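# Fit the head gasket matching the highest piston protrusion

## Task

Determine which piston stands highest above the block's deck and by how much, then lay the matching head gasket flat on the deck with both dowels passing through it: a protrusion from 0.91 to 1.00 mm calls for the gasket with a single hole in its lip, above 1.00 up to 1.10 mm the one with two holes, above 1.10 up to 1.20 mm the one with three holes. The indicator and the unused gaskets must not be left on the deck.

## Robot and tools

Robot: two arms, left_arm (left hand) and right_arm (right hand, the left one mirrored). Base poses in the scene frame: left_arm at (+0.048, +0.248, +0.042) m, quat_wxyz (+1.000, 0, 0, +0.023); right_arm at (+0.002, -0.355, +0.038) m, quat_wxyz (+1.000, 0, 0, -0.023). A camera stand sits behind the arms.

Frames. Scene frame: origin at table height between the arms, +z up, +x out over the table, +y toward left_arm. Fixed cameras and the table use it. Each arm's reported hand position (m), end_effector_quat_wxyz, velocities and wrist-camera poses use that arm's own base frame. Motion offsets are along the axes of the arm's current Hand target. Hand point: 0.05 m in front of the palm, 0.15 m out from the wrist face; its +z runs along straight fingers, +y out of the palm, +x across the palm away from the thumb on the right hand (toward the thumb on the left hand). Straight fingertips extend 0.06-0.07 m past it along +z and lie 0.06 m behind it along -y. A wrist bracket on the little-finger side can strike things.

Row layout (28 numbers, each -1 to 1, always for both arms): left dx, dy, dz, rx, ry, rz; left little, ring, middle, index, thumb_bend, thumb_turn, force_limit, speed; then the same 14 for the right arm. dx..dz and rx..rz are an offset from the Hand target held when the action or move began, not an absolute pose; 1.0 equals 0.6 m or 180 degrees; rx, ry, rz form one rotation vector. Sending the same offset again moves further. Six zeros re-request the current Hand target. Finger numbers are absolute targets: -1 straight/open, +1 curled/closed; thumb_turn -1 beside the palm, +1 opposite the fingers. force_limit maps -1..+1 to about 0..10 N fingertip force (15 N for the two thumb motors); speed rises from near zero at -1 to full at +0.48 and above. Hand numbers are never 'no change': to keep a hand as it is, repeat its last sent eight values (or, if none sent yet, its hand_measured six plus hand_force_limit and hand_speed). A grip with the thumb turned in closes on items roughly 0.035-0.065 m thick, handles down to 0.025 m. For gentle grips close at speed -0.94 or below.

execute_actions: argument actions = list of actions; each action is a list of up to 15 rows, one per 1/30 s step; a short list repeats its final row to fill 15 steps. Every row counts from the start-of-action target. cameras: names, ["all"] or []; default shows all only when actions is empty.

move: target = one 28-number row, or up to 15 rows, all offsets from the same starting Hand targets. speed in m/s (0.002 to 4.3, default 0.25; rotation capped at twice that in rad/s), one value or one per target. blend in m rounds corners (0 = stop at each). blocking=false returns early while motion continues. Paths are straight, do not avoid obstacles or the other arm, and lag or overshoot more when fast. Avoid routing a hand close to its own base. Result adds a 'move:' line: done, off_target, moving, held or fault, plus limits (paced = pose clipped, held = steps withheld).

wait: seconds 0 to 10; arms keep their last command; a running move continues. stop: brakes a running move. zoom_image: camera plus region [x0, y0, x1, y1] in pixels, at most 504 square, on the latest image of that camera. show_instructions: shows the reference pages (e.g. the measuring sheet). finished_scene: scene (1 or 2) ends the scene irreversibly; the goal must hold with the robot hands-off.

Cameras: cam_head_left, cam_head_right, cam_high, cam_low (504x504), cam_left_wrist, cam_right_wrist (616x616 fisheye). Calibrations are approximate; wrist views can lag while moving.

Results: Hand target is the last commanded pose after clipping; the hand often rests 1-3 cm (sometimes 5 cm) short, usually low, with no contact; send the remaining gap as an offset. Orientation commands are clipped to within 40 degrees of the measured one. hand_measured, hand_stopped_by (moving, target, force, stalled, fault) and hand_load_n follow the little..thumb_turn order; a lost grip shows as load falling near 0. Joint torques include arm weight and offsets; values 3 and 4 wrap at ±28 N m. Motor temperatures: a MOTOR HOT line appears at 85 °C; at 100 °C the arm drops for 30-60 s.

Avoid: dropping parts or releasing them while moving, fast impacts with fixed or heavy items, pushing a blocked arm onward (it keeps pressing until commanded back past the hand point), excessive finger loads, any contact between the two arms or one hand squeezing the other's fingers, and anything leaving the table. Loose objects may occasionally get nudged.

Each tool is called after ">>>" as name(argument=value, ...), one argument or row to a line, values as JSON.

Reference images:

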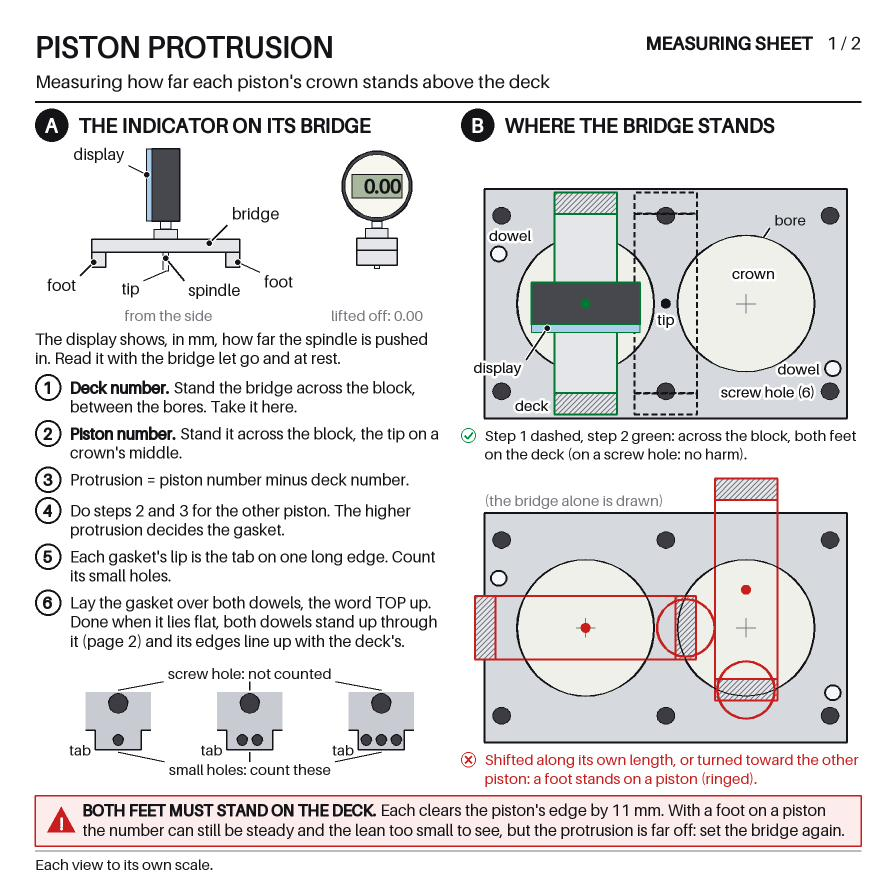

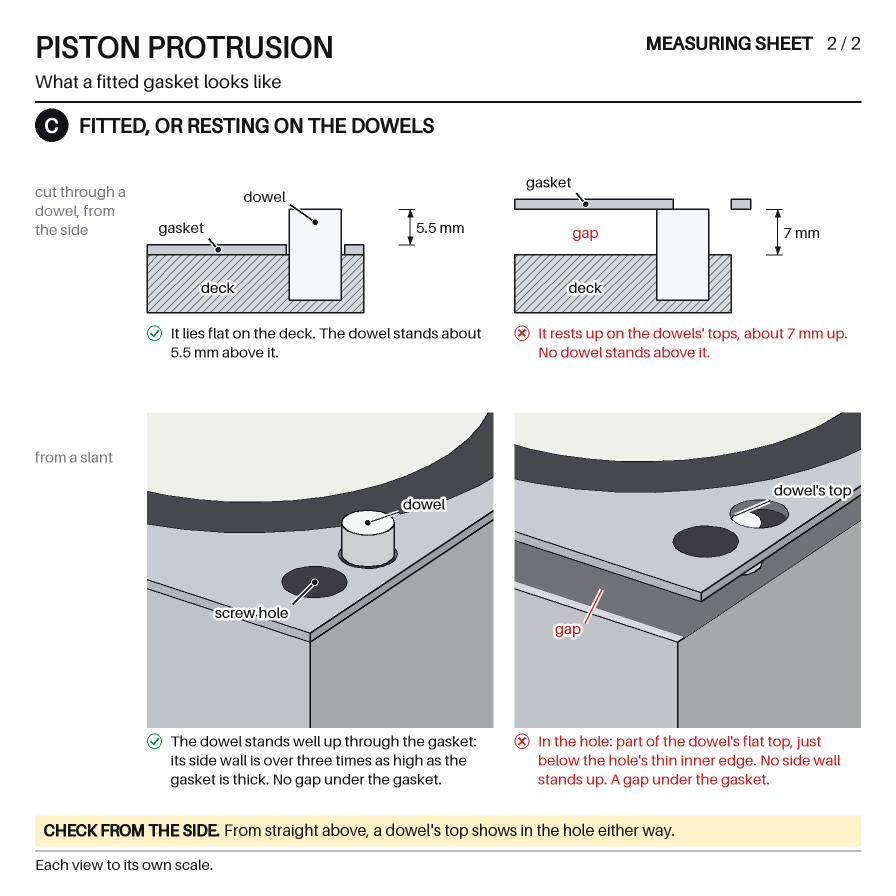

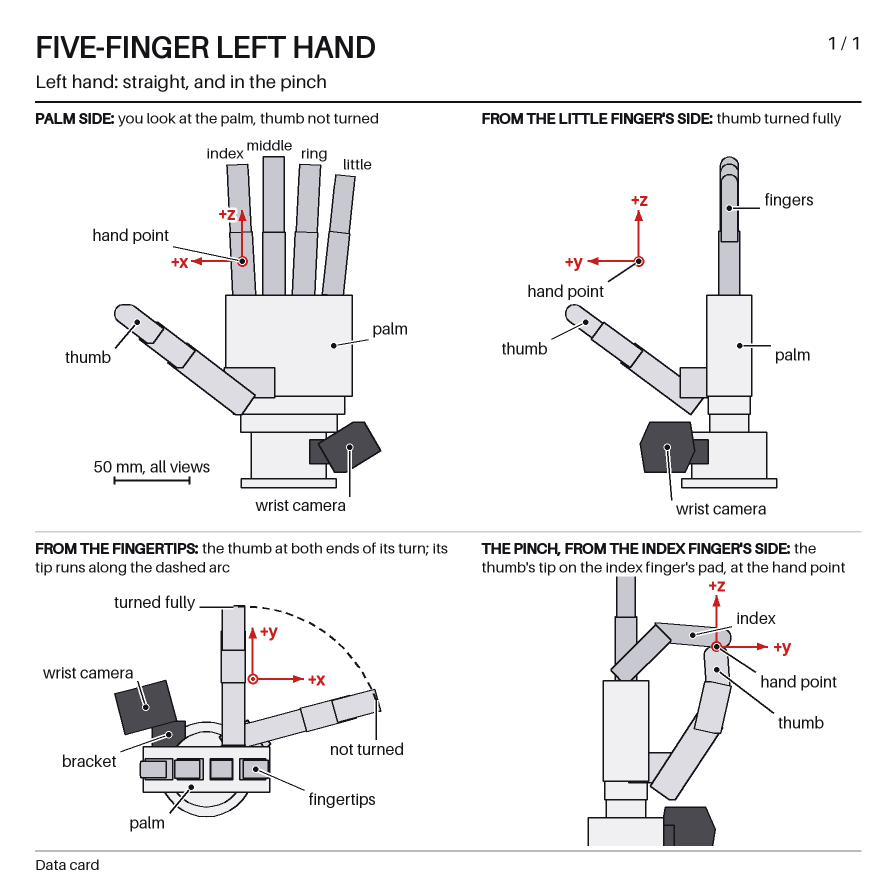

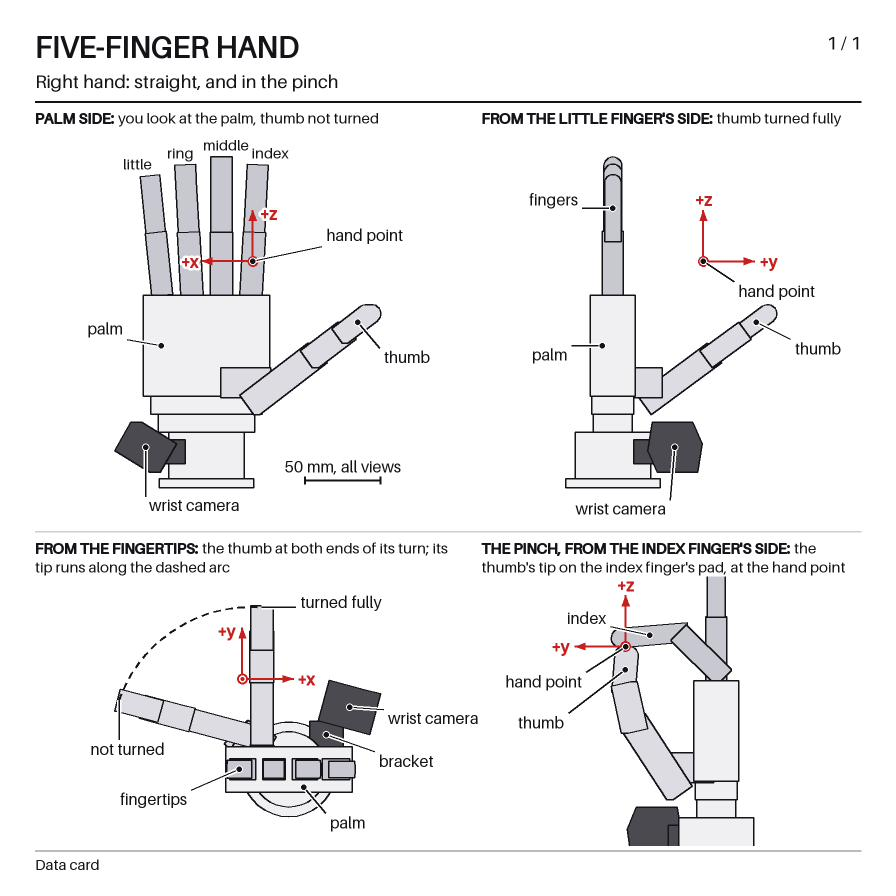

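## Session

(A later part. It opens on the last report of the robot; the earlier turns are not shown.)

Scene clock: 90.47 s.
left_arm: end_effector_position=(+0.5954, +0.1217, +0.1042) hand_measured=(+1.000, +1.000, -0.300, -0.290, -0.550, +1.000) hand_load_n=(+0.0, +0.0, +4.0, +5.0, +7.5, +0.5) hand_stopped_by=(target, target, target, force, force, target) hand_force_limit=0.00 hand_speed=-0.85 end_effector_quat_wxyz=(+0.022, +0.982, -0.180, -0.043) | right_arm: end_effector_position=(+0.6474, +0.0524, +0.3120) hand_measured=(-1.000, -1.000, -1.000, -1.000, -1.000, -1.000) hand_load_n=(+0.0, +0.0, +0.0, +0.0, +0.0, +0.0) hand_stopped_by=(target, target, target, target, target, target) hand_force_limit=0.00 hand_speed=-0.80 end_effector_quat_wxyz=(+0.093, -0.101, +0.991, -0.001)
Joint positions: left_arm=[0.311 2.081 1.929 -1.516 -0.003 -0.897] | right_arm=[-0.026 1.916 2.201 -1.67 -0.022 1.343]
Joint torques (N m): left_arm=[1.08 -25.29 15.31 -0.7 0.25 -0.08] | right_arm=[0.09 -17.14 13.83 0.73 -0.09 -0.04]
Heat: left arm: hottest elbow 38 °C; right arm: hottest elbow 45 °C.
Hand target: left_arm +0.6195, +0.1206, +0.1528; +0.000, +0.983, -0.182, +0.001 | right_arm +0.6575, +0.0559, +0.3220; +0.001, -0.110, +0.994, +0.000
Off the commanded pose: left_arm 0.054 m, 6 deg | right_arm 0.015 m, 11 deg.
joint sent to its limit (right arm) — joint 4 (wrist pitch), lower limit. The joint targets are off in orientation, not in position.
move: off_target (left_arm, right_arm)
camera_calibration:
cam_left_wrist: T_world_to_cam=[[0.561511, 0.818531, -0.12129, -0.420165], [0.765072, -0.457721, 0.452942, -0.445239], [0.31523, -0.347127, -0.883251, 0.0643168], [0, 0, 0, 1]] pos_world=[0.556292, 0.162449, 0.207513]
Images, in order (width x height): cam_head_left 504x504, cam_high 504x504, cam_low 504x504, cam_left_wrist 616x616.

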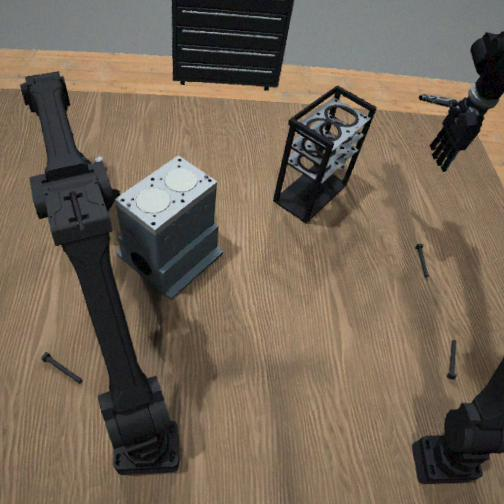

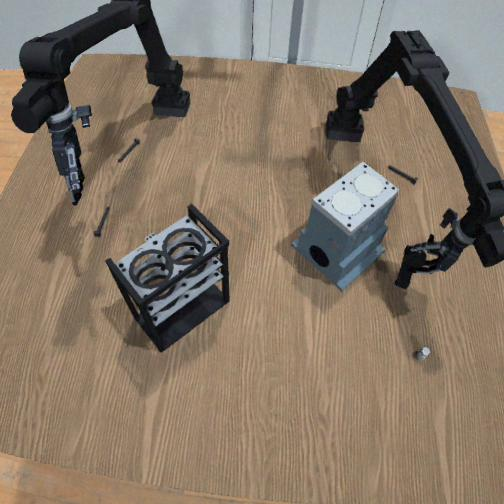

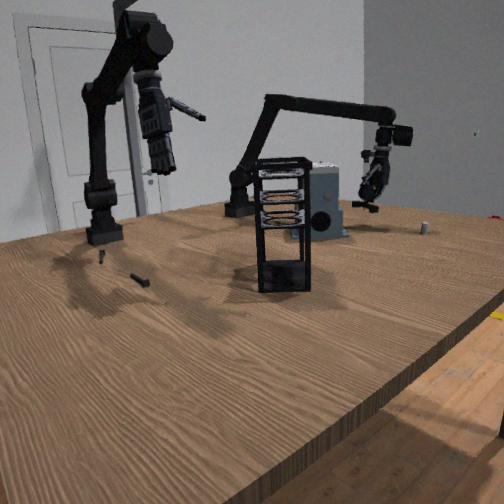

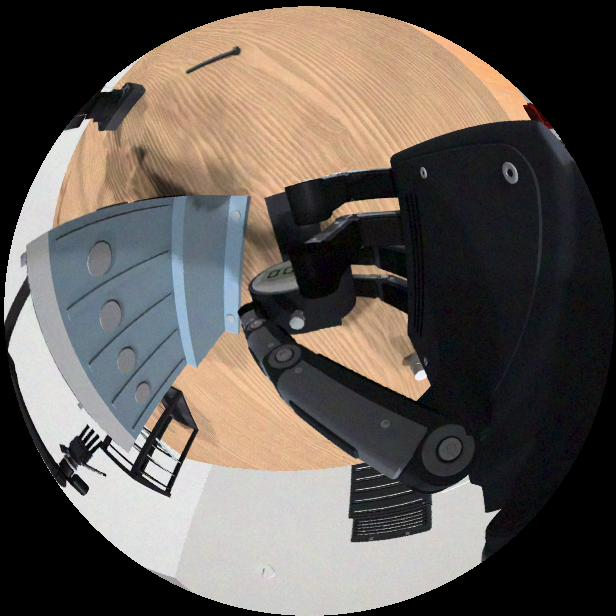

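>>> move(
  target=[
    [-0.0668,0.0168,-0.4453,0,0,0,1,1,-0.3,0.2,0.4,1,0.0,-0.85, 0,0,0,0,0,0,-1,-1,-1,-1,-1,-1,0,-0.8],
    [-0.1682,0.3515,-0.3603,0,0,0.626,1,1,-0.3,0.2,0.4,1,0.0,-0.85, 0,0,0,0,0,0,-1,-1,-1,-1,-1,-1,0,-0.8],
  ],
  speed=0.2,
  blend=[0.04,0],
  cameras=["cam_head_left","cam_left_wrist","cam_low","cam_high"],
)

>>> zoom_image(
  camera="cam_left_wrist",
  region=[100, 100, 420, 420],
)

Scene clock: 98.83 s.
left_arm: end_effector_position=(+0.4608, -0.0375, +0.3519) hand_measured=(+1.000, +1.000, -0.300, -0.290, -0.550, +1.000) hand_load_n=(+0.0, +0.0, +4.0, +5.0, +7.5, +0.5) hand_stopped_by=(target, target, target, force, force, target) hand_force_limit=0.00 hand_speed=-0.85 end_effector_quat_wxyz=(+0.086, -0.403, +0.910, -0.048) | right_arm: end_effector_position=(+0.6474, +0.0524, +0.3120) hand_measured=(-1.000, -1.000, -1.000, -1.000, -1.000, -1.000) hand_load_n=(+0.0, +0.0, -0.5, +0.0, +0.0, +0.0) hand_stopped_by=(target, target, target, target, target, target) hand_force_limit=0.00 hand_speed=-0.80 end_effector_quat_wxyz=(+0.093, -0.101, +0.991, -0.001)
Joint positions: left_arm=[-0.104 1.635 1.965 -1.704 -0.001 0.633] | right_arm=[-0.026 1.916 2.201 -1.67 -0.022 1.343]
Joint torques (N m): left_arm=[1.08 -18.78 9.21 0.21 -0.17 0.18] | right_arm=[-0.03 -17.44 13.85 0.76 -0.07 -0.03]
Heat: left arm: hottest elbow 38 °C; right arm: hottest elbow 45 °C.
Hand target: left_arm +0.4496, -0.0402, +0.3690; +0.000, -0.394, +0.919, +0.000 | right_arm +0.6575, +0.0559, +0.3220; +0.001, -0.110, +0.994, +0.000
Off the commanded pose: left_arm 0.021 m, 11 deg | right_arm 0.015 m, 11 deg.
joint sent to its limit (left arm) — joint 4 (wrist pitch), lower limit. The joint targets are off in orientation, not in position.
joint sent to its limit (right arm) — joint 4 (wrist pitch), lower limit. The joint targets are off in orientation, not in position.
move: off_target (left_arm, right_arm)
camera_calibration:
cam_left_wrist: T_world_to_cam=[[0.553107, -0.829351, 0.0790585, -0.312773], [-0.788003, -0.489997, 0.372765, 0.215382], [-0.270414, -0.268477, -0.924552, 0.55756], [0, 0, 0, 1]] pos_world=[0.493491, -0.00416919, 0.459934]
Images, in order (width x height): cam_head_left 504x504, cam_high 504x504, cam_low 504x504, cam_left_wrist 616x616.

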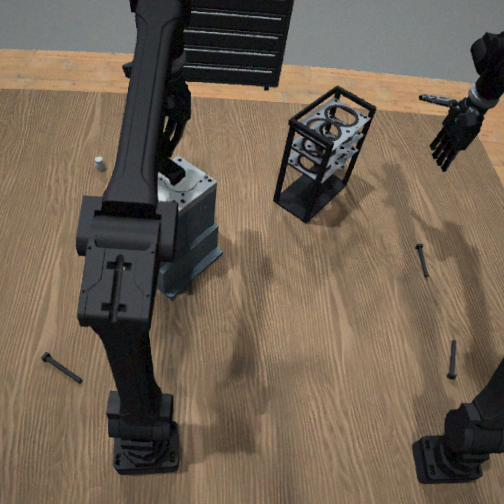

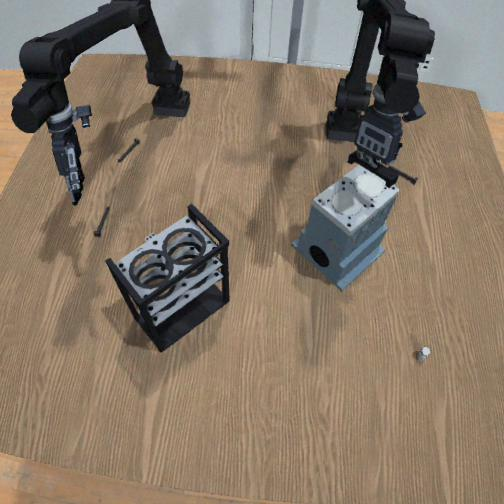

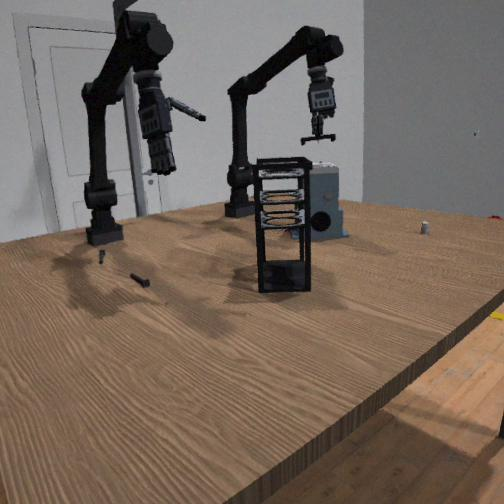

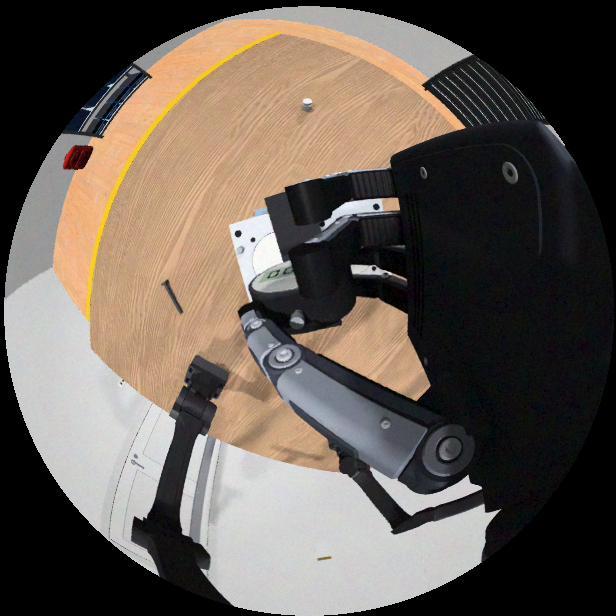

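Scaled by 1.575 from the camera's 616x616 image, which has a finer 880x880 frame.

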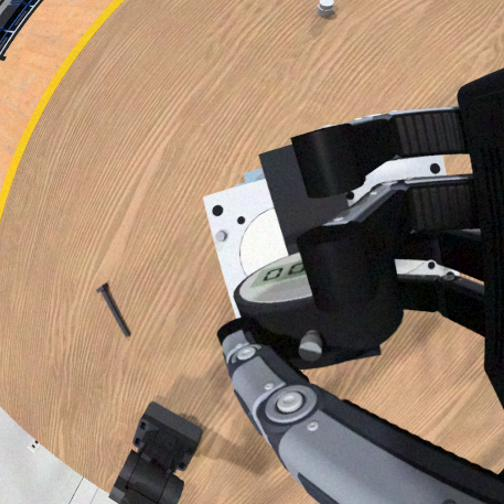

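>>> move(
  target=[
    [-0.018,-0.05,0.065,0,0,0,1,1,-0.3,0.2,0.4,1,0.0,-0.85, 0,0,0,0,0,0,-1,-1,-1,-1,-1,-1,0,-0.8],
  ],
  speed=0.1,
  cameras=["cam_left_wrist","cam_low","cam_high"],
)

>>> zoom_image(
  camera="cam_left_wrist",
  region=[180, 140, 430, 390],
)

Scene clock: 103.23 s.
left_arm: end_effector_position=(+0.4740, -0.0461, +0.3218) hand_measured=(+1.000, +1.000, -0.300, -0.290, -0.550, +1.000) hand_load_n=(+0.0, +0.0, +4.0, +5.0, +7.5, +1.0) hand_stopped_by=(target, target, target, force, force, target) hand_force_limit=0.00 hand_speed=-0.85 end_effector_quat_wxyz=(+0.057, -0.397, +0.916, -0.032) | right_arm: end_effector_position=(+0.6474, +0.0524, +0.3120) hand_measured=(-1.000, -1.000, -1.000, -1.000, -1.000, -1.000) hand_load_n=(+0.0, +0.0, +0.0, +0.0, +0.0, +0.0) hand_stopped_by=(target, target, target, target, target, target) hand_force_limit=0.00 hand_speed=-0.80 end_effector_quat_wxyz=(+0.093, -0.101, +0.991, -0.001)
Joint positions: left_arm=[-0.12 1.702 1.965 -1.704 -0.002 0.633] | right_arm=[-0.026 1.916 2.201 -1.67 -0.022 1.343]
Joint torques (N m): left_arm=[0.91 -15.74 12.14 0.08 -0.12 -0.02] | right_arm=[-0.44 -17.14 13.83 0.64 -0.07 -0.04]
Heat: left arm: hottest elbow 38 °C; right arm: hottest elbow 46 °C.
Hand target: left_arm +0.4788, -0.0530, +0.3300; +0.000, -0.394, +0.919, +0.000 | right_arm +0.6575, +0.0559, +0.3220; +0.001, -0.110, +0.994, +0.000
Off the commanded pose: left_arm 0.012 m, 7 deg | right_arm 0.015 m, 11 deg.
joint sent to its limit (left arm) — joint 4 (wrist pitch), lower limit. The joint targets are off in orientation, not in position.
joint sent to its limit (right arm) — joint 4 (wrist pitch), lower limit. The joint targets are off in orientation, not in position.
move: off_target (left_arm, right_arm)
camera_calibration:
cam_left_wrist: T_world_to_cam=[[0.543673, -0.838555, 0.035285, -0.30669], [-0.769316, -0.481094, 0.42036, 0.208976], [-0.33552, -0.255683, -0.906671, 0.556753], [0, 0, 0, 1]] pos_world=[0.514309, -0.0142871, 0.427768]
Images, in order (width x height): cam_high 504x504, cam_low 504x504, cam_left_wrist 616x616.

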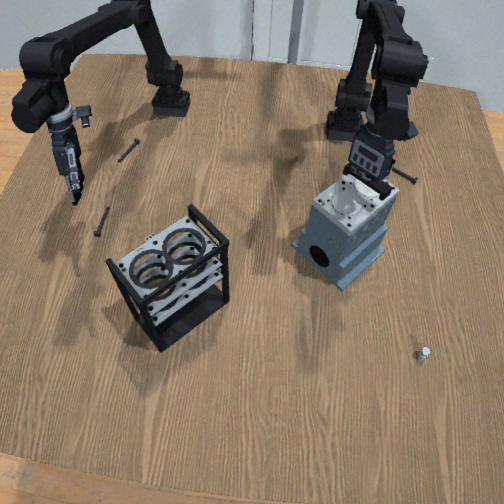

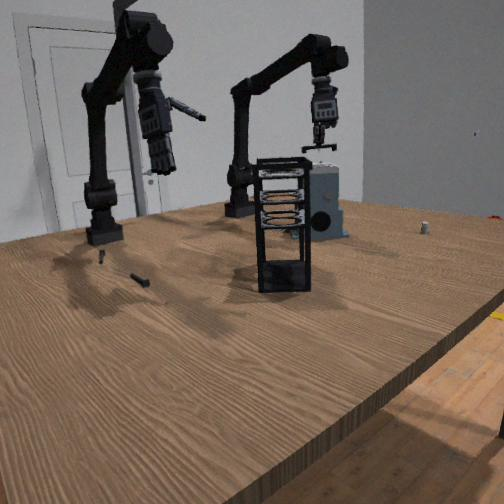

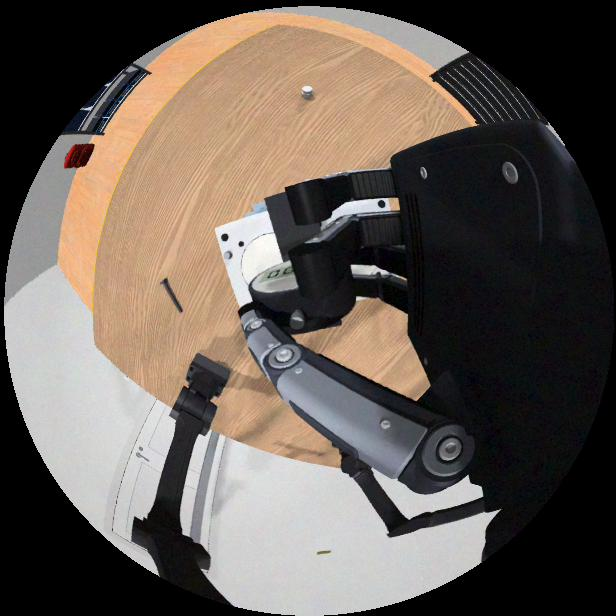

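Scaled by 2.016 from the camera's 616x616 image, which has a finer 880x880 frame.

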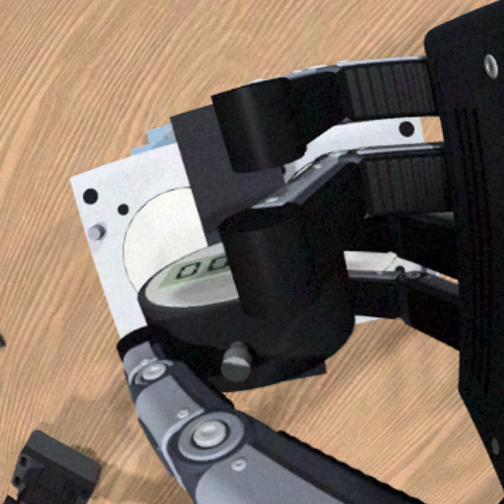

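>>> move(
  target=[
    [0.0072,-0.0142,0.0583,0,0,0,1,1,-0.3,0.2,0.4,1,0.0,-0.85, 0,0,0,0,0,0,-1,-1,-1,-1,-1,-1,0,-0.8],
  ],
  speed=0.08,
  cameras=["cam_left_wrist","cam_low","cam_high"],
)

>>> zoom_image(
  camera="cam_left_wrist",
  region=[180, 140, 430, 390],
)

>>> zoom_image(
  camera="cam_low",
  region=[280, 60, 400, 200],
)

>>> zoom_image(
  camera="cam_high",
  region=[290, 100, 430, 300],
)

Scene clock: 105.63 s.
left_arm: end_effector_position=(+0.4822, -0.0546, +0.2985) hand_measured=(+1.000, +1.000, -0.300, -0.290, -0.550, +1.000) hand_load_n=(+0.0, +0.0, +4.0, +5.0, +7.5, +0.5) hand_stopped_by=(target, target, target, force, force, target) hand_force_limit=0.00 hand_speed=-0.85 end_effector_quat_wxyz=(+0.035, -0.394, +0.918, -0.019) | right_arm: end_effector_position=(+0.6474, +0.0524, +0.3120) hand_measured=(-1.000, -1.000, -1.000, -1.000, -1.000, -1.000) hand_load_n=(+0.0, +0.0, +0.0, +0.0, +0.0, +0.0) hand_stopped_by=(target, target, target, target, target, target) hand_force_limit=0.00 hand_speed=-0.80 end_effector_quat_wxyz=(+0.093, -0.101, +0.991, -0.001)
Joint positions: left_arm=[-0.134 1.753 1.965 -1.704 -0.002 0.627] | right_arm=[-0.026 1.916 2.201 -1.67 -0.022 1.343]
Joint torques (N m): left_arm=[0.91 -16.21 9.7 -0.03 -0.03 -0.11] | right_arm=[-0.15 -17.38 13.83 0.64 -0.07 -0.02]
Heat: left arm: hottest elbow 38 °C; right arm: hottest elbow 46 °C.
Hand target: left_arm +0.4820, -0.0621, +0.2951; +0.000, -0.394, +0.919, +0.000 | right_arm +0.6575, +0.0559, +0.3220; +0.001, -0.110, +0.994, +0.000
Off the commanded pose: left_arm 0.008 m, 5 deg | right_arm 0.015 m, 11 deg.
joint sent to its limit (left arm) — joint 4 (wrist pitch), lower limit. The joint targets are off in orientation, not in position.
joint sent to its limit (right arm) — joint 4 (wrist pitch), lower limit. The joint targets are off in orientation, not in position.
move: off_target (left_arm, right_arm)
camera_calibration:
cam_left_wrist: T_world_to_cam=[[0.537565, -0.843216, 0.00317812, -0.305108], [-0.751248, -0.477215, 0.455953, 0.201885], [-0.38295, -0.247492, -0.889998, 0.554495], [0, 0, 0, 1]] pos_world=[0.528025, -0.0236971, 0.402419]
Images, in order (width x height): cam_high 504x504, cam_low 504x504, cam_left_wrist 616x616.

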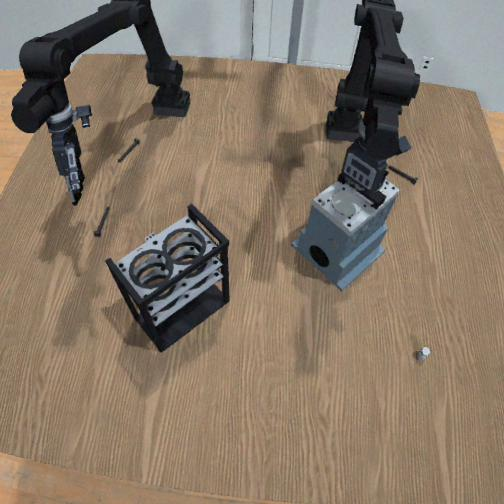

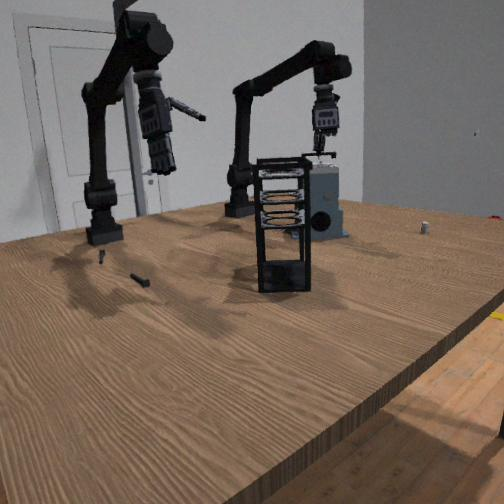

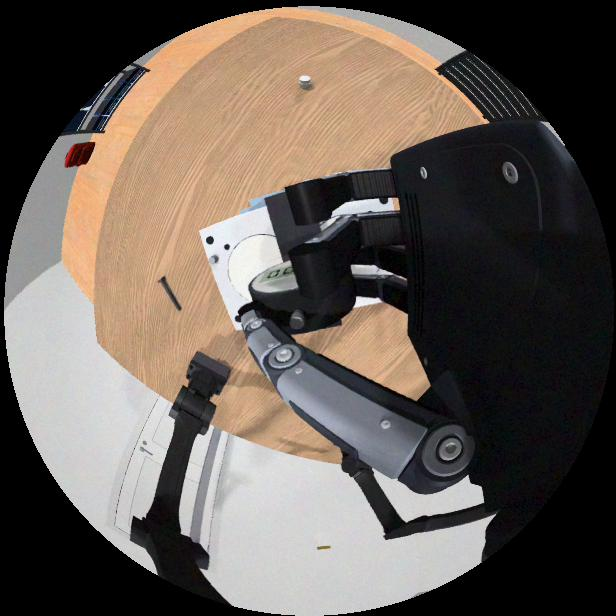

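Scaled by 2.016 from the camera's 616x616 image, which has a finer 880x880 frame.

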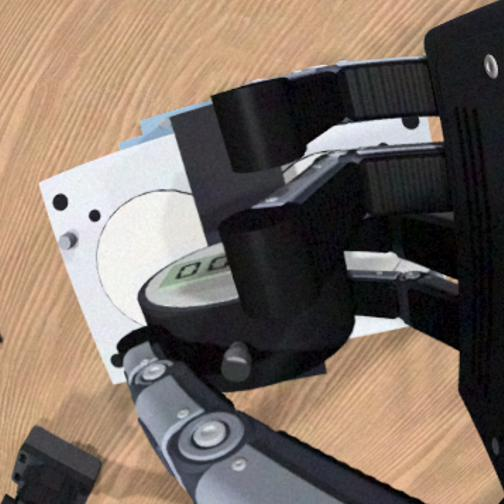

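Scaled by 3.600 from the camera's 504x504 image, which has a finer 720x720 frame.

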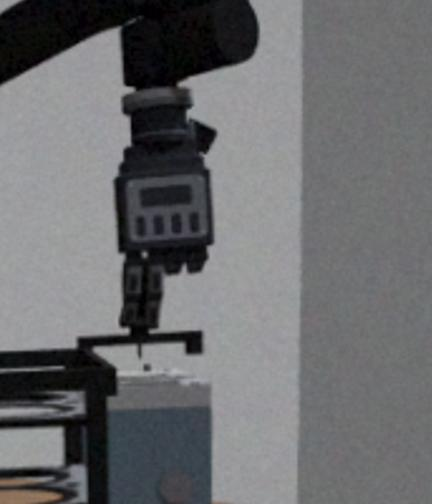

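Scaled by 2.520 from the camera's 504x504 image, which has a finer 720x720 frame.

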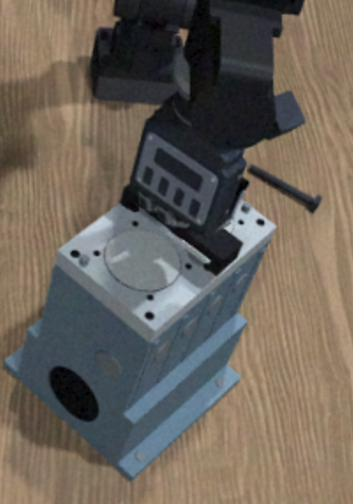

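>>> move(
  target=[
    [-0.003,0.0,0.028,0,0,0,1,1,-0.3,0.2,0.4,1,0.0,-0.85, 0,0,0,0,0,0,-1,-1,-1,-1,-1,-1,0,-0.8],
  ],
  speed=0.05,
  cameras=["cam_left_wrist","cam_low","cam_high"],
)

>>> zoom_image(
  camera="cam_left_wrist",
  region=[180, 140, 430, 390],
)

>>> zoom_image(
  camera="cam_low",
  region=[280, 100, 380, 200],
)

>>> zoom_image(
  camera="cam_high",
  region=[290, 100, 430, 300],
)

Scene clock: 108.10 s.
left_arm: end_effector_position=(+0.4845, -0.0552, +0.2833) hand_measured=(+1.000, +1.000, -0.300, -0.290, -0.550, +1.000) hand_load_n=(+0.0, +0.0, +4.0, +5.0, +7.5, +0.5) hand_stopped_by=(target, target, target, force, force, target) hand_force_limit=0.00 hand_speed=-0.85 end_effector_quat_wxyz=(+0.019, -0.394, +0.919, -0.011) | right_arm: end_effector_position=(+0.6474, +0.0524, +0.3120) hand_measured=(-1.000, -1.000, -1.000, -1.000, -1.000, -1.000) hand_load_n=(+0.0, +0.0, +0.0, +0.0, +0.0, +0.0) hand_stopped_by=(target, target, target, target, target, target) hand_force_limit=0.00 hand_speed=-0.80 end_effector_quat_wxyz=(+0.093, -0.101, +0.991, -0.001)
Joint positions: left_arm=[-0.134 1.779 1.956 -1.704 -0.001 0.627] | right_arm=[-0.026 1.916 2.201 -1.67 -0.022 1.343]
Joint torques (N m): left_arm=[1.14 -16.62 9.4 -0.1 0 -0.09] | right_arm=[-0.15 -17.2 13.89 0.64 -0.06 -0.02]
Heat: left arm: hottest elbow 38 °C; right arm: hottest elbow 46 °C.
Hand target: left_arm +0.4833, -0.0608, +0.2784; +0.000, -0.394, +0.919, +0.000 | right_arm +0.6575, +0.0559, +0.3220; +0.001, -0.110, +0.994, +0.000
Off the commanded pose: left_arm 0.008 m, 2 deg | right_arm 0.015 m, 11 deg.
joint sent to its limit (left arm) — joint 4 (wrist pitch), lower limit. The joint targets still meet the commanded pose.
joint sent to its limit (right arm) — joint 4 (wrist pitch), lower limit. The joint targets are off in orientation, not in position.
move: off_target (right_arm)
camera_calibration:
cam_left_wrist: T_world_to_cam=[[0.537564, -0.843014, -0.0187707, -0.300664], [-0.734589, -0.479123, 0.480437, 0.195171], [-0.414009, -0.244477, -0.876828, 0.55324], [0, 0, 0, 1]] pos_world=[0.534043, -0.0246987, 0.385685]
Images, in order (width x height): cam_high 504x504, cam_low 504x504, cam_left_wrist 616x616.

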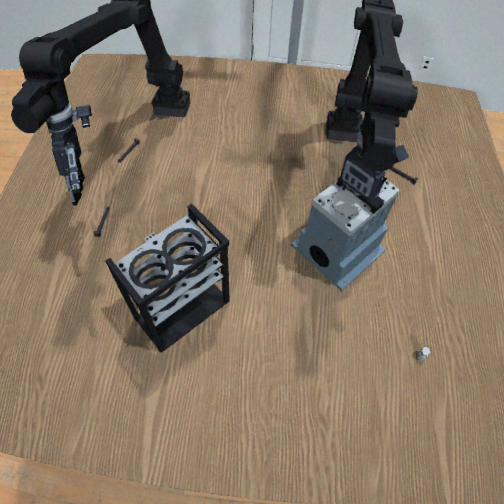

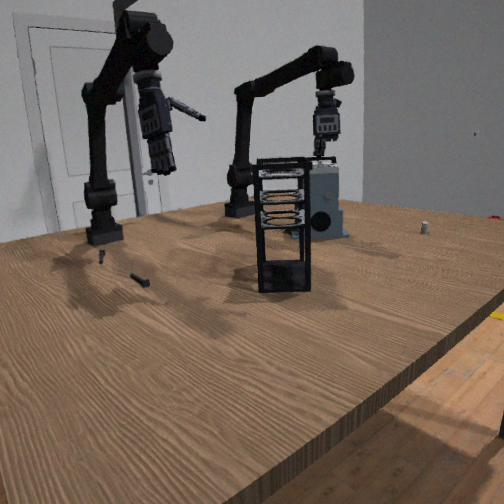

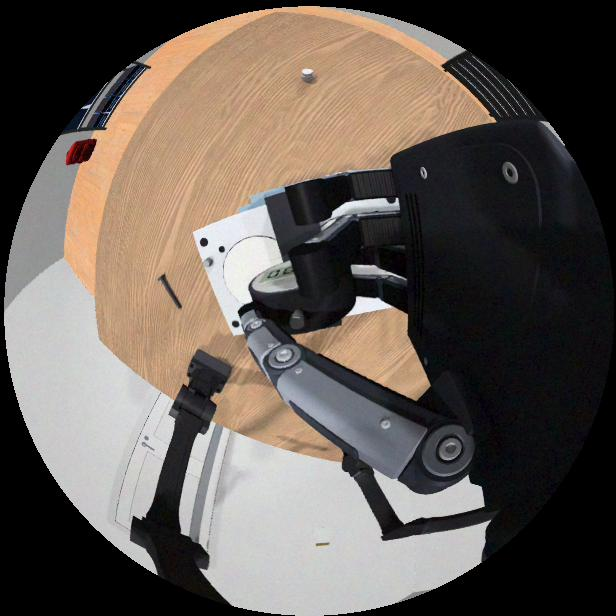

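Scaled by 2.016 from the camera's 616x616 image, which has a finer 880x880 frame.

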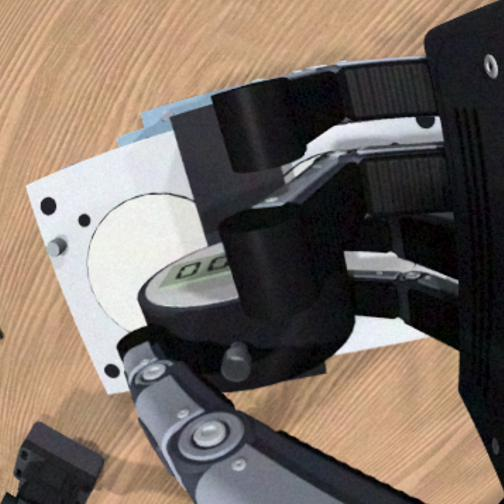

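Scaled by 5.040 from the camera's 504x504 image, which has a finer 720x720 frame.

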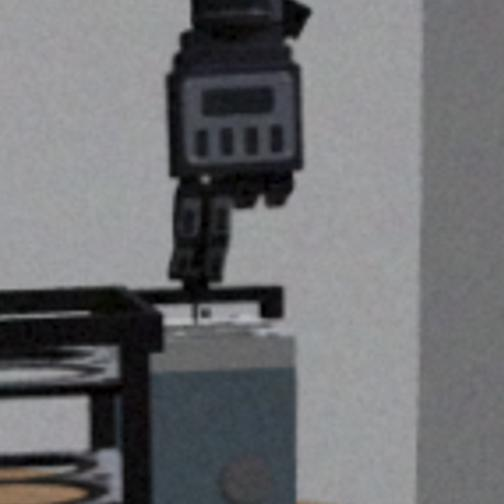

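Scaled by 2.520 from the camera's 504x504 image, which has a finer 720x720 frame.

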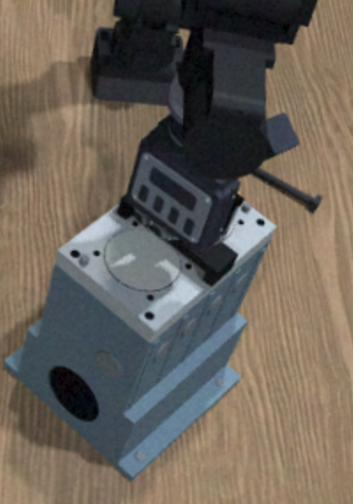

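>>> move(
  target=[
    [0.0,0.0,0.012,0,0,0,1,1,-0.3,0.2,0.4,1,0.0,-0.85, 0,0,0,0,0,0,-1,-1,-1,-1,-1,-1,0,-0.8],
  ],
  speed=0.05,
  cameras=["cam_left_wrist","cam_low","cam_high"],
)

>>> zoom_image(
  camera="cam_left_wrist",
  region=[180, 140, 430, 390],
)

>>> zoom_image(
  camera="cam_low",
  region=[280, 100, 380, 200],
)

Scene clock: 109.33 s.
left_arm: end_effector_position=(+0.4848, -0.0553, +0.2797) hand_measured=(+1.000, +1.000, -0.300, -0.290, -0.550, +1.000) hand_load_n=(+0.0, +0.0, +3.5, +5.0, +7.0, +0.5) hand_stopped_by=(target, target, target, force, force, target) hand_force_limit=0.00 hand_speed=-0.85 end_effector_quat_wxyz=(+0.015, -0.394, +0.919, -0.009) | right_arm: end_effector_position=(+0.6474, +0.0524, +0.3120) hand_measured=(-1.000, -1.000, -1.000, -1.000, -1.000, -1.000) hand_load_n=(+0.0, +0.0, +0.0, +0.0, +0.0, +0.0) hand_stopped_by=(target, target, target, target, target, target) hand_force_limit=0.00 hand_speed=-0.80 end_effector_quat_wxyz=(+0.093, -0.101, +0.991, -0.001)
Joint positions: left_arm=[-0.134 1.785 1.953 -1.704 -0.001 0.627] | right_arm=[-0.026 1.916 2.201 -1.67 -0.022 1.343]
Joint torques (N m): left_arm=[1.08 -16.56 9.06 -0.12 0 -0.1] | right_arm=[-0.09 -17.26 13.79 0.68 -0.08 -0.01]
Heat: left arm: hottest elbow 38 °C; right arm: hottest elbow 46 °C.
Hand target: left_arm +0.4833, -0.0608, +0.2712; +0.000, -0.394, +0.919, +0.000 | right_arm +0.6575, +0.0559, +0.3220; +0.001, -0.110, +0.994, +0.000
Off the commanded pose: left_arm 0.010 m, 2 deg | right_arm 0.015 m, 11 deg.
joint sent to its limit (left arm) — joint 4 (wrist pitch), lower limit. The joint targets still meet the commanded pose.
joint sent to its limit (right arm) — joint 4 (wrist pitch), lower limit. The joint targets are off in orientation, not in position.
move: off_target (right_arm)
camera_calibration:
cam_left_wrist: T_world_to_cam=[[0.537321, -0.843031, -0.0241645, -0.299316], [-0.730364, -0.479456, 0.486508, 0.193274], [-0.421728, -0.243763, -0.873342, 0.552863], [0, 0, 0, 1]] pos_world=[0.535147, -0.0248991, 0.381576]
Images, in order (width x height): cam_high 504x504, cam_low 504x504, cam_left_wrist 616x616.

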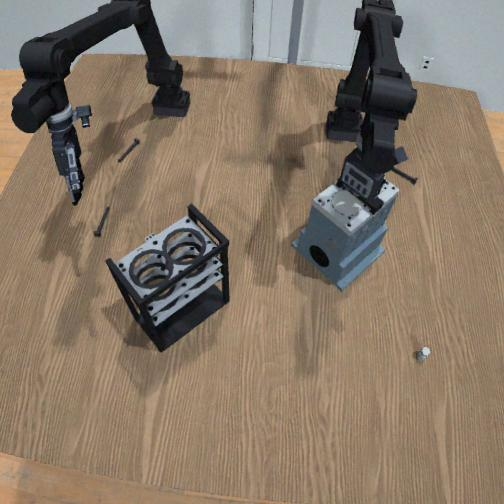

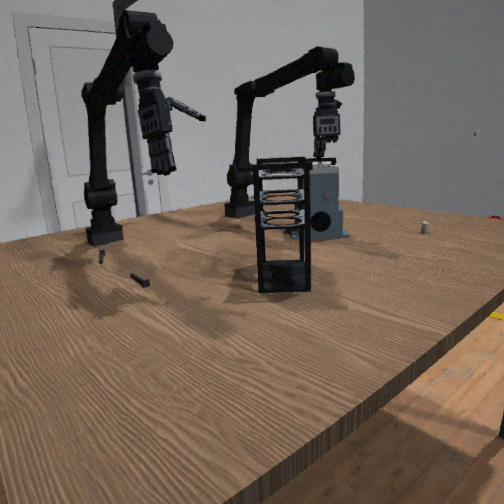

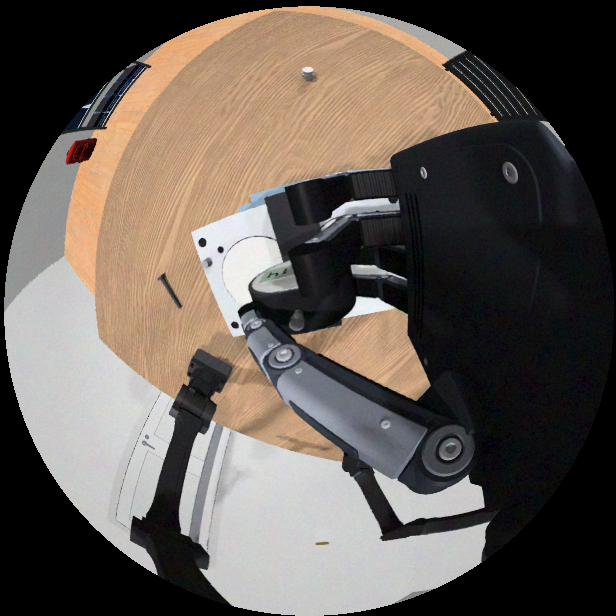

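Scaled by 2.016 from the camera's 616x616 image, which has a finer 880x880 frame.

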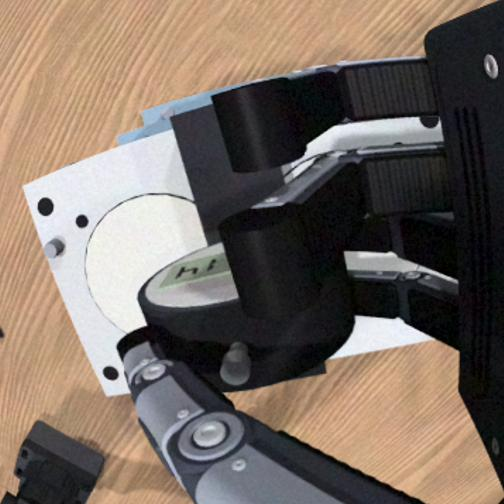

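Scaled by 5.040 from the camera's 504x504 image, which has a finer 720x720 frame.

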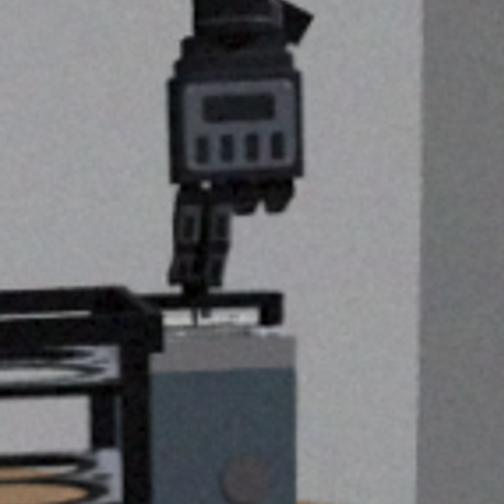

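>>> move(
  target=[
    [0.0,0.0,0.009,0,0,0,1,1,-0.3,0.2,0.4,1,0.0,-0.85, 0,0,0,0,0,0,-1,-1,-1,-1,-1,-1,0,-0.8],
  ],
  speed=0.05,
  cameras=["cam_left_wrist","cam_low"],
)

>>> zoom_image(
  camera="cam_left_wrist",
  region=[180, 140, 430, 390],
)

>>> zoom_image(
  camera="cam_low",
  region=[280, 100, 380, 200],
)

Scene clock: 110.37 s.
left_arm: end_effector_position=(+0.4839, -0.0552, +0.2783) hand_measured=(+1.000, +1.000, -0.300, -0.290, -0.550, +1.000) hand_load_n=(+0.0, +0.0, +3.5, +5.0, +7.5, +1.5) hand_stopped_by=(target, target, target, force, force, target) hand_force_limit=0.00 hand_speed=-0.85 end_effector_quat_wxyz=(+0.013, -0.394, +0.919, -0.008) | right_arm: end_effector_position=(+0.6474, +0.0524, +0.3120) hand_measured=(-1.000, -1.000, -1.000, -1.000, -1.000, -1.000) hand_load_n=(+0.0, +0.0, +0.0, +0.0, -0.5, +0.0) hand_stopped_by=(target, target, target, target, target, target) hand_force_limit=0.00 hand_speed=-0.80 end_effector_quat_wxyz=(+0.093, -0.101, +0.991, -0.001)
Joint positions: left_arm=[-0.134 1.785 1.949 -1.704 -0.001 0.627] | right_arm=[-0.026 1.916 2.201 -1.67 -0.022 1.343]
Joint torques (N m): left_arm=[1.2 -16.09 8.46 0.2 0.01 -0.09] | right_arm=[-0.15 -17.32 13.86 0.73 -0.07 -0.03]
Heat: left arm: hottest elbow 38 °C; right arm: hottest elbow 46 °C.
Hand target: left_arm +0.4833, -0.0608, +0.2657; +0.000, -0.394, +0.919, +0.000 | right_arm +0.6575, +0.0559, +0.3220; +0.001, -0.110, +0.994, +0.000
Off the commanded pose: left_arm 0.014 m, 2 deg | right_arm 0.015 m, 11 deg.
joint sent to its limit (right arm) — joint 4 (wrist pitch), lower limit. The joint targets are off in orientation, not in position.
move: off_target (left_arm, right_arm)
camera_calibration:
cam_left_wrist: T_world_to_cam=[[0.537241, -0.843, -0.0268976, -0.297972], [-0.728309, -0.479761, 0.489281, 0.191602], [-0.425369, -0.243272, -0.871711, 0.552745], [0, 0, 0, 1]] pos_world=[0.534749, -0.0247993, 0.380072]
Images, in order (width x height): cam_low 504x504, cam_left_wrist 616x616.

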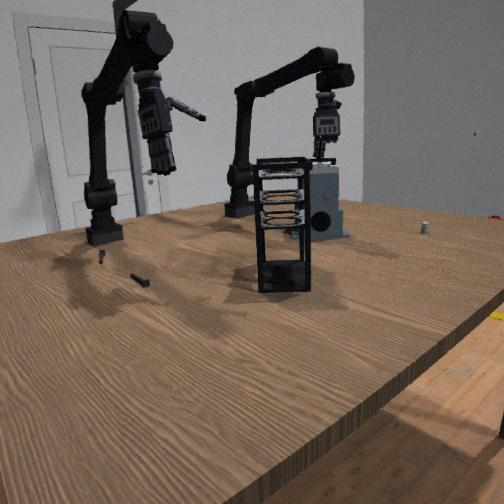

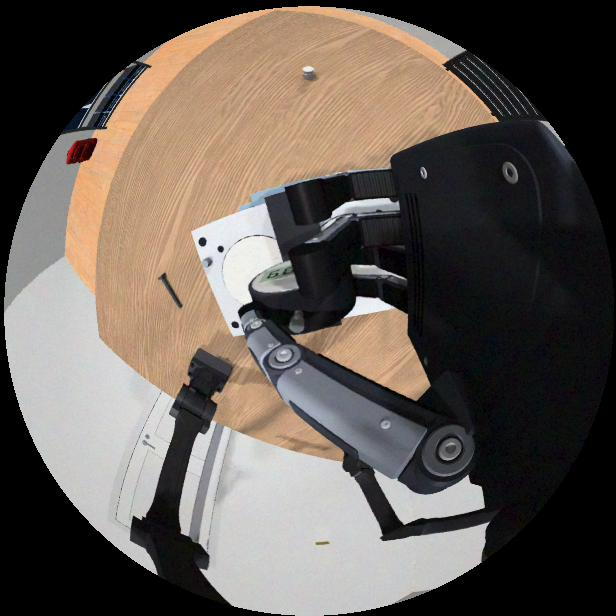

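Scaled by 2.016 from the camera's 616x616 image, which has a finer 880x880 frame.

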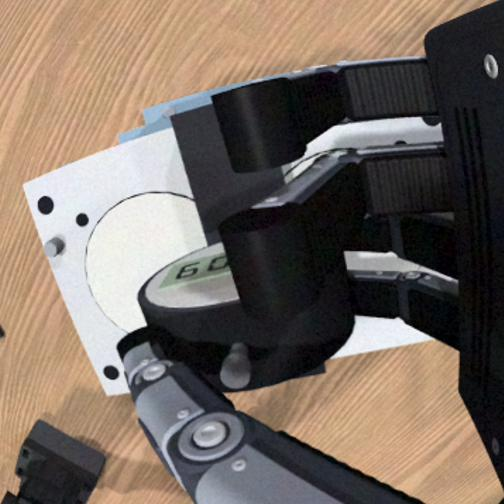

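Scaled by 5.040 from the camera's 504x504 image, which has a finer 720x720 frame.

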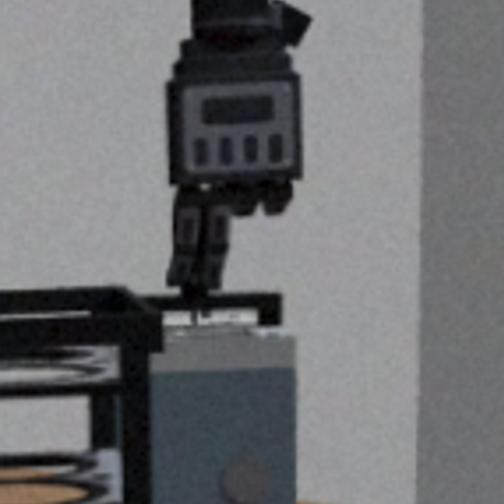

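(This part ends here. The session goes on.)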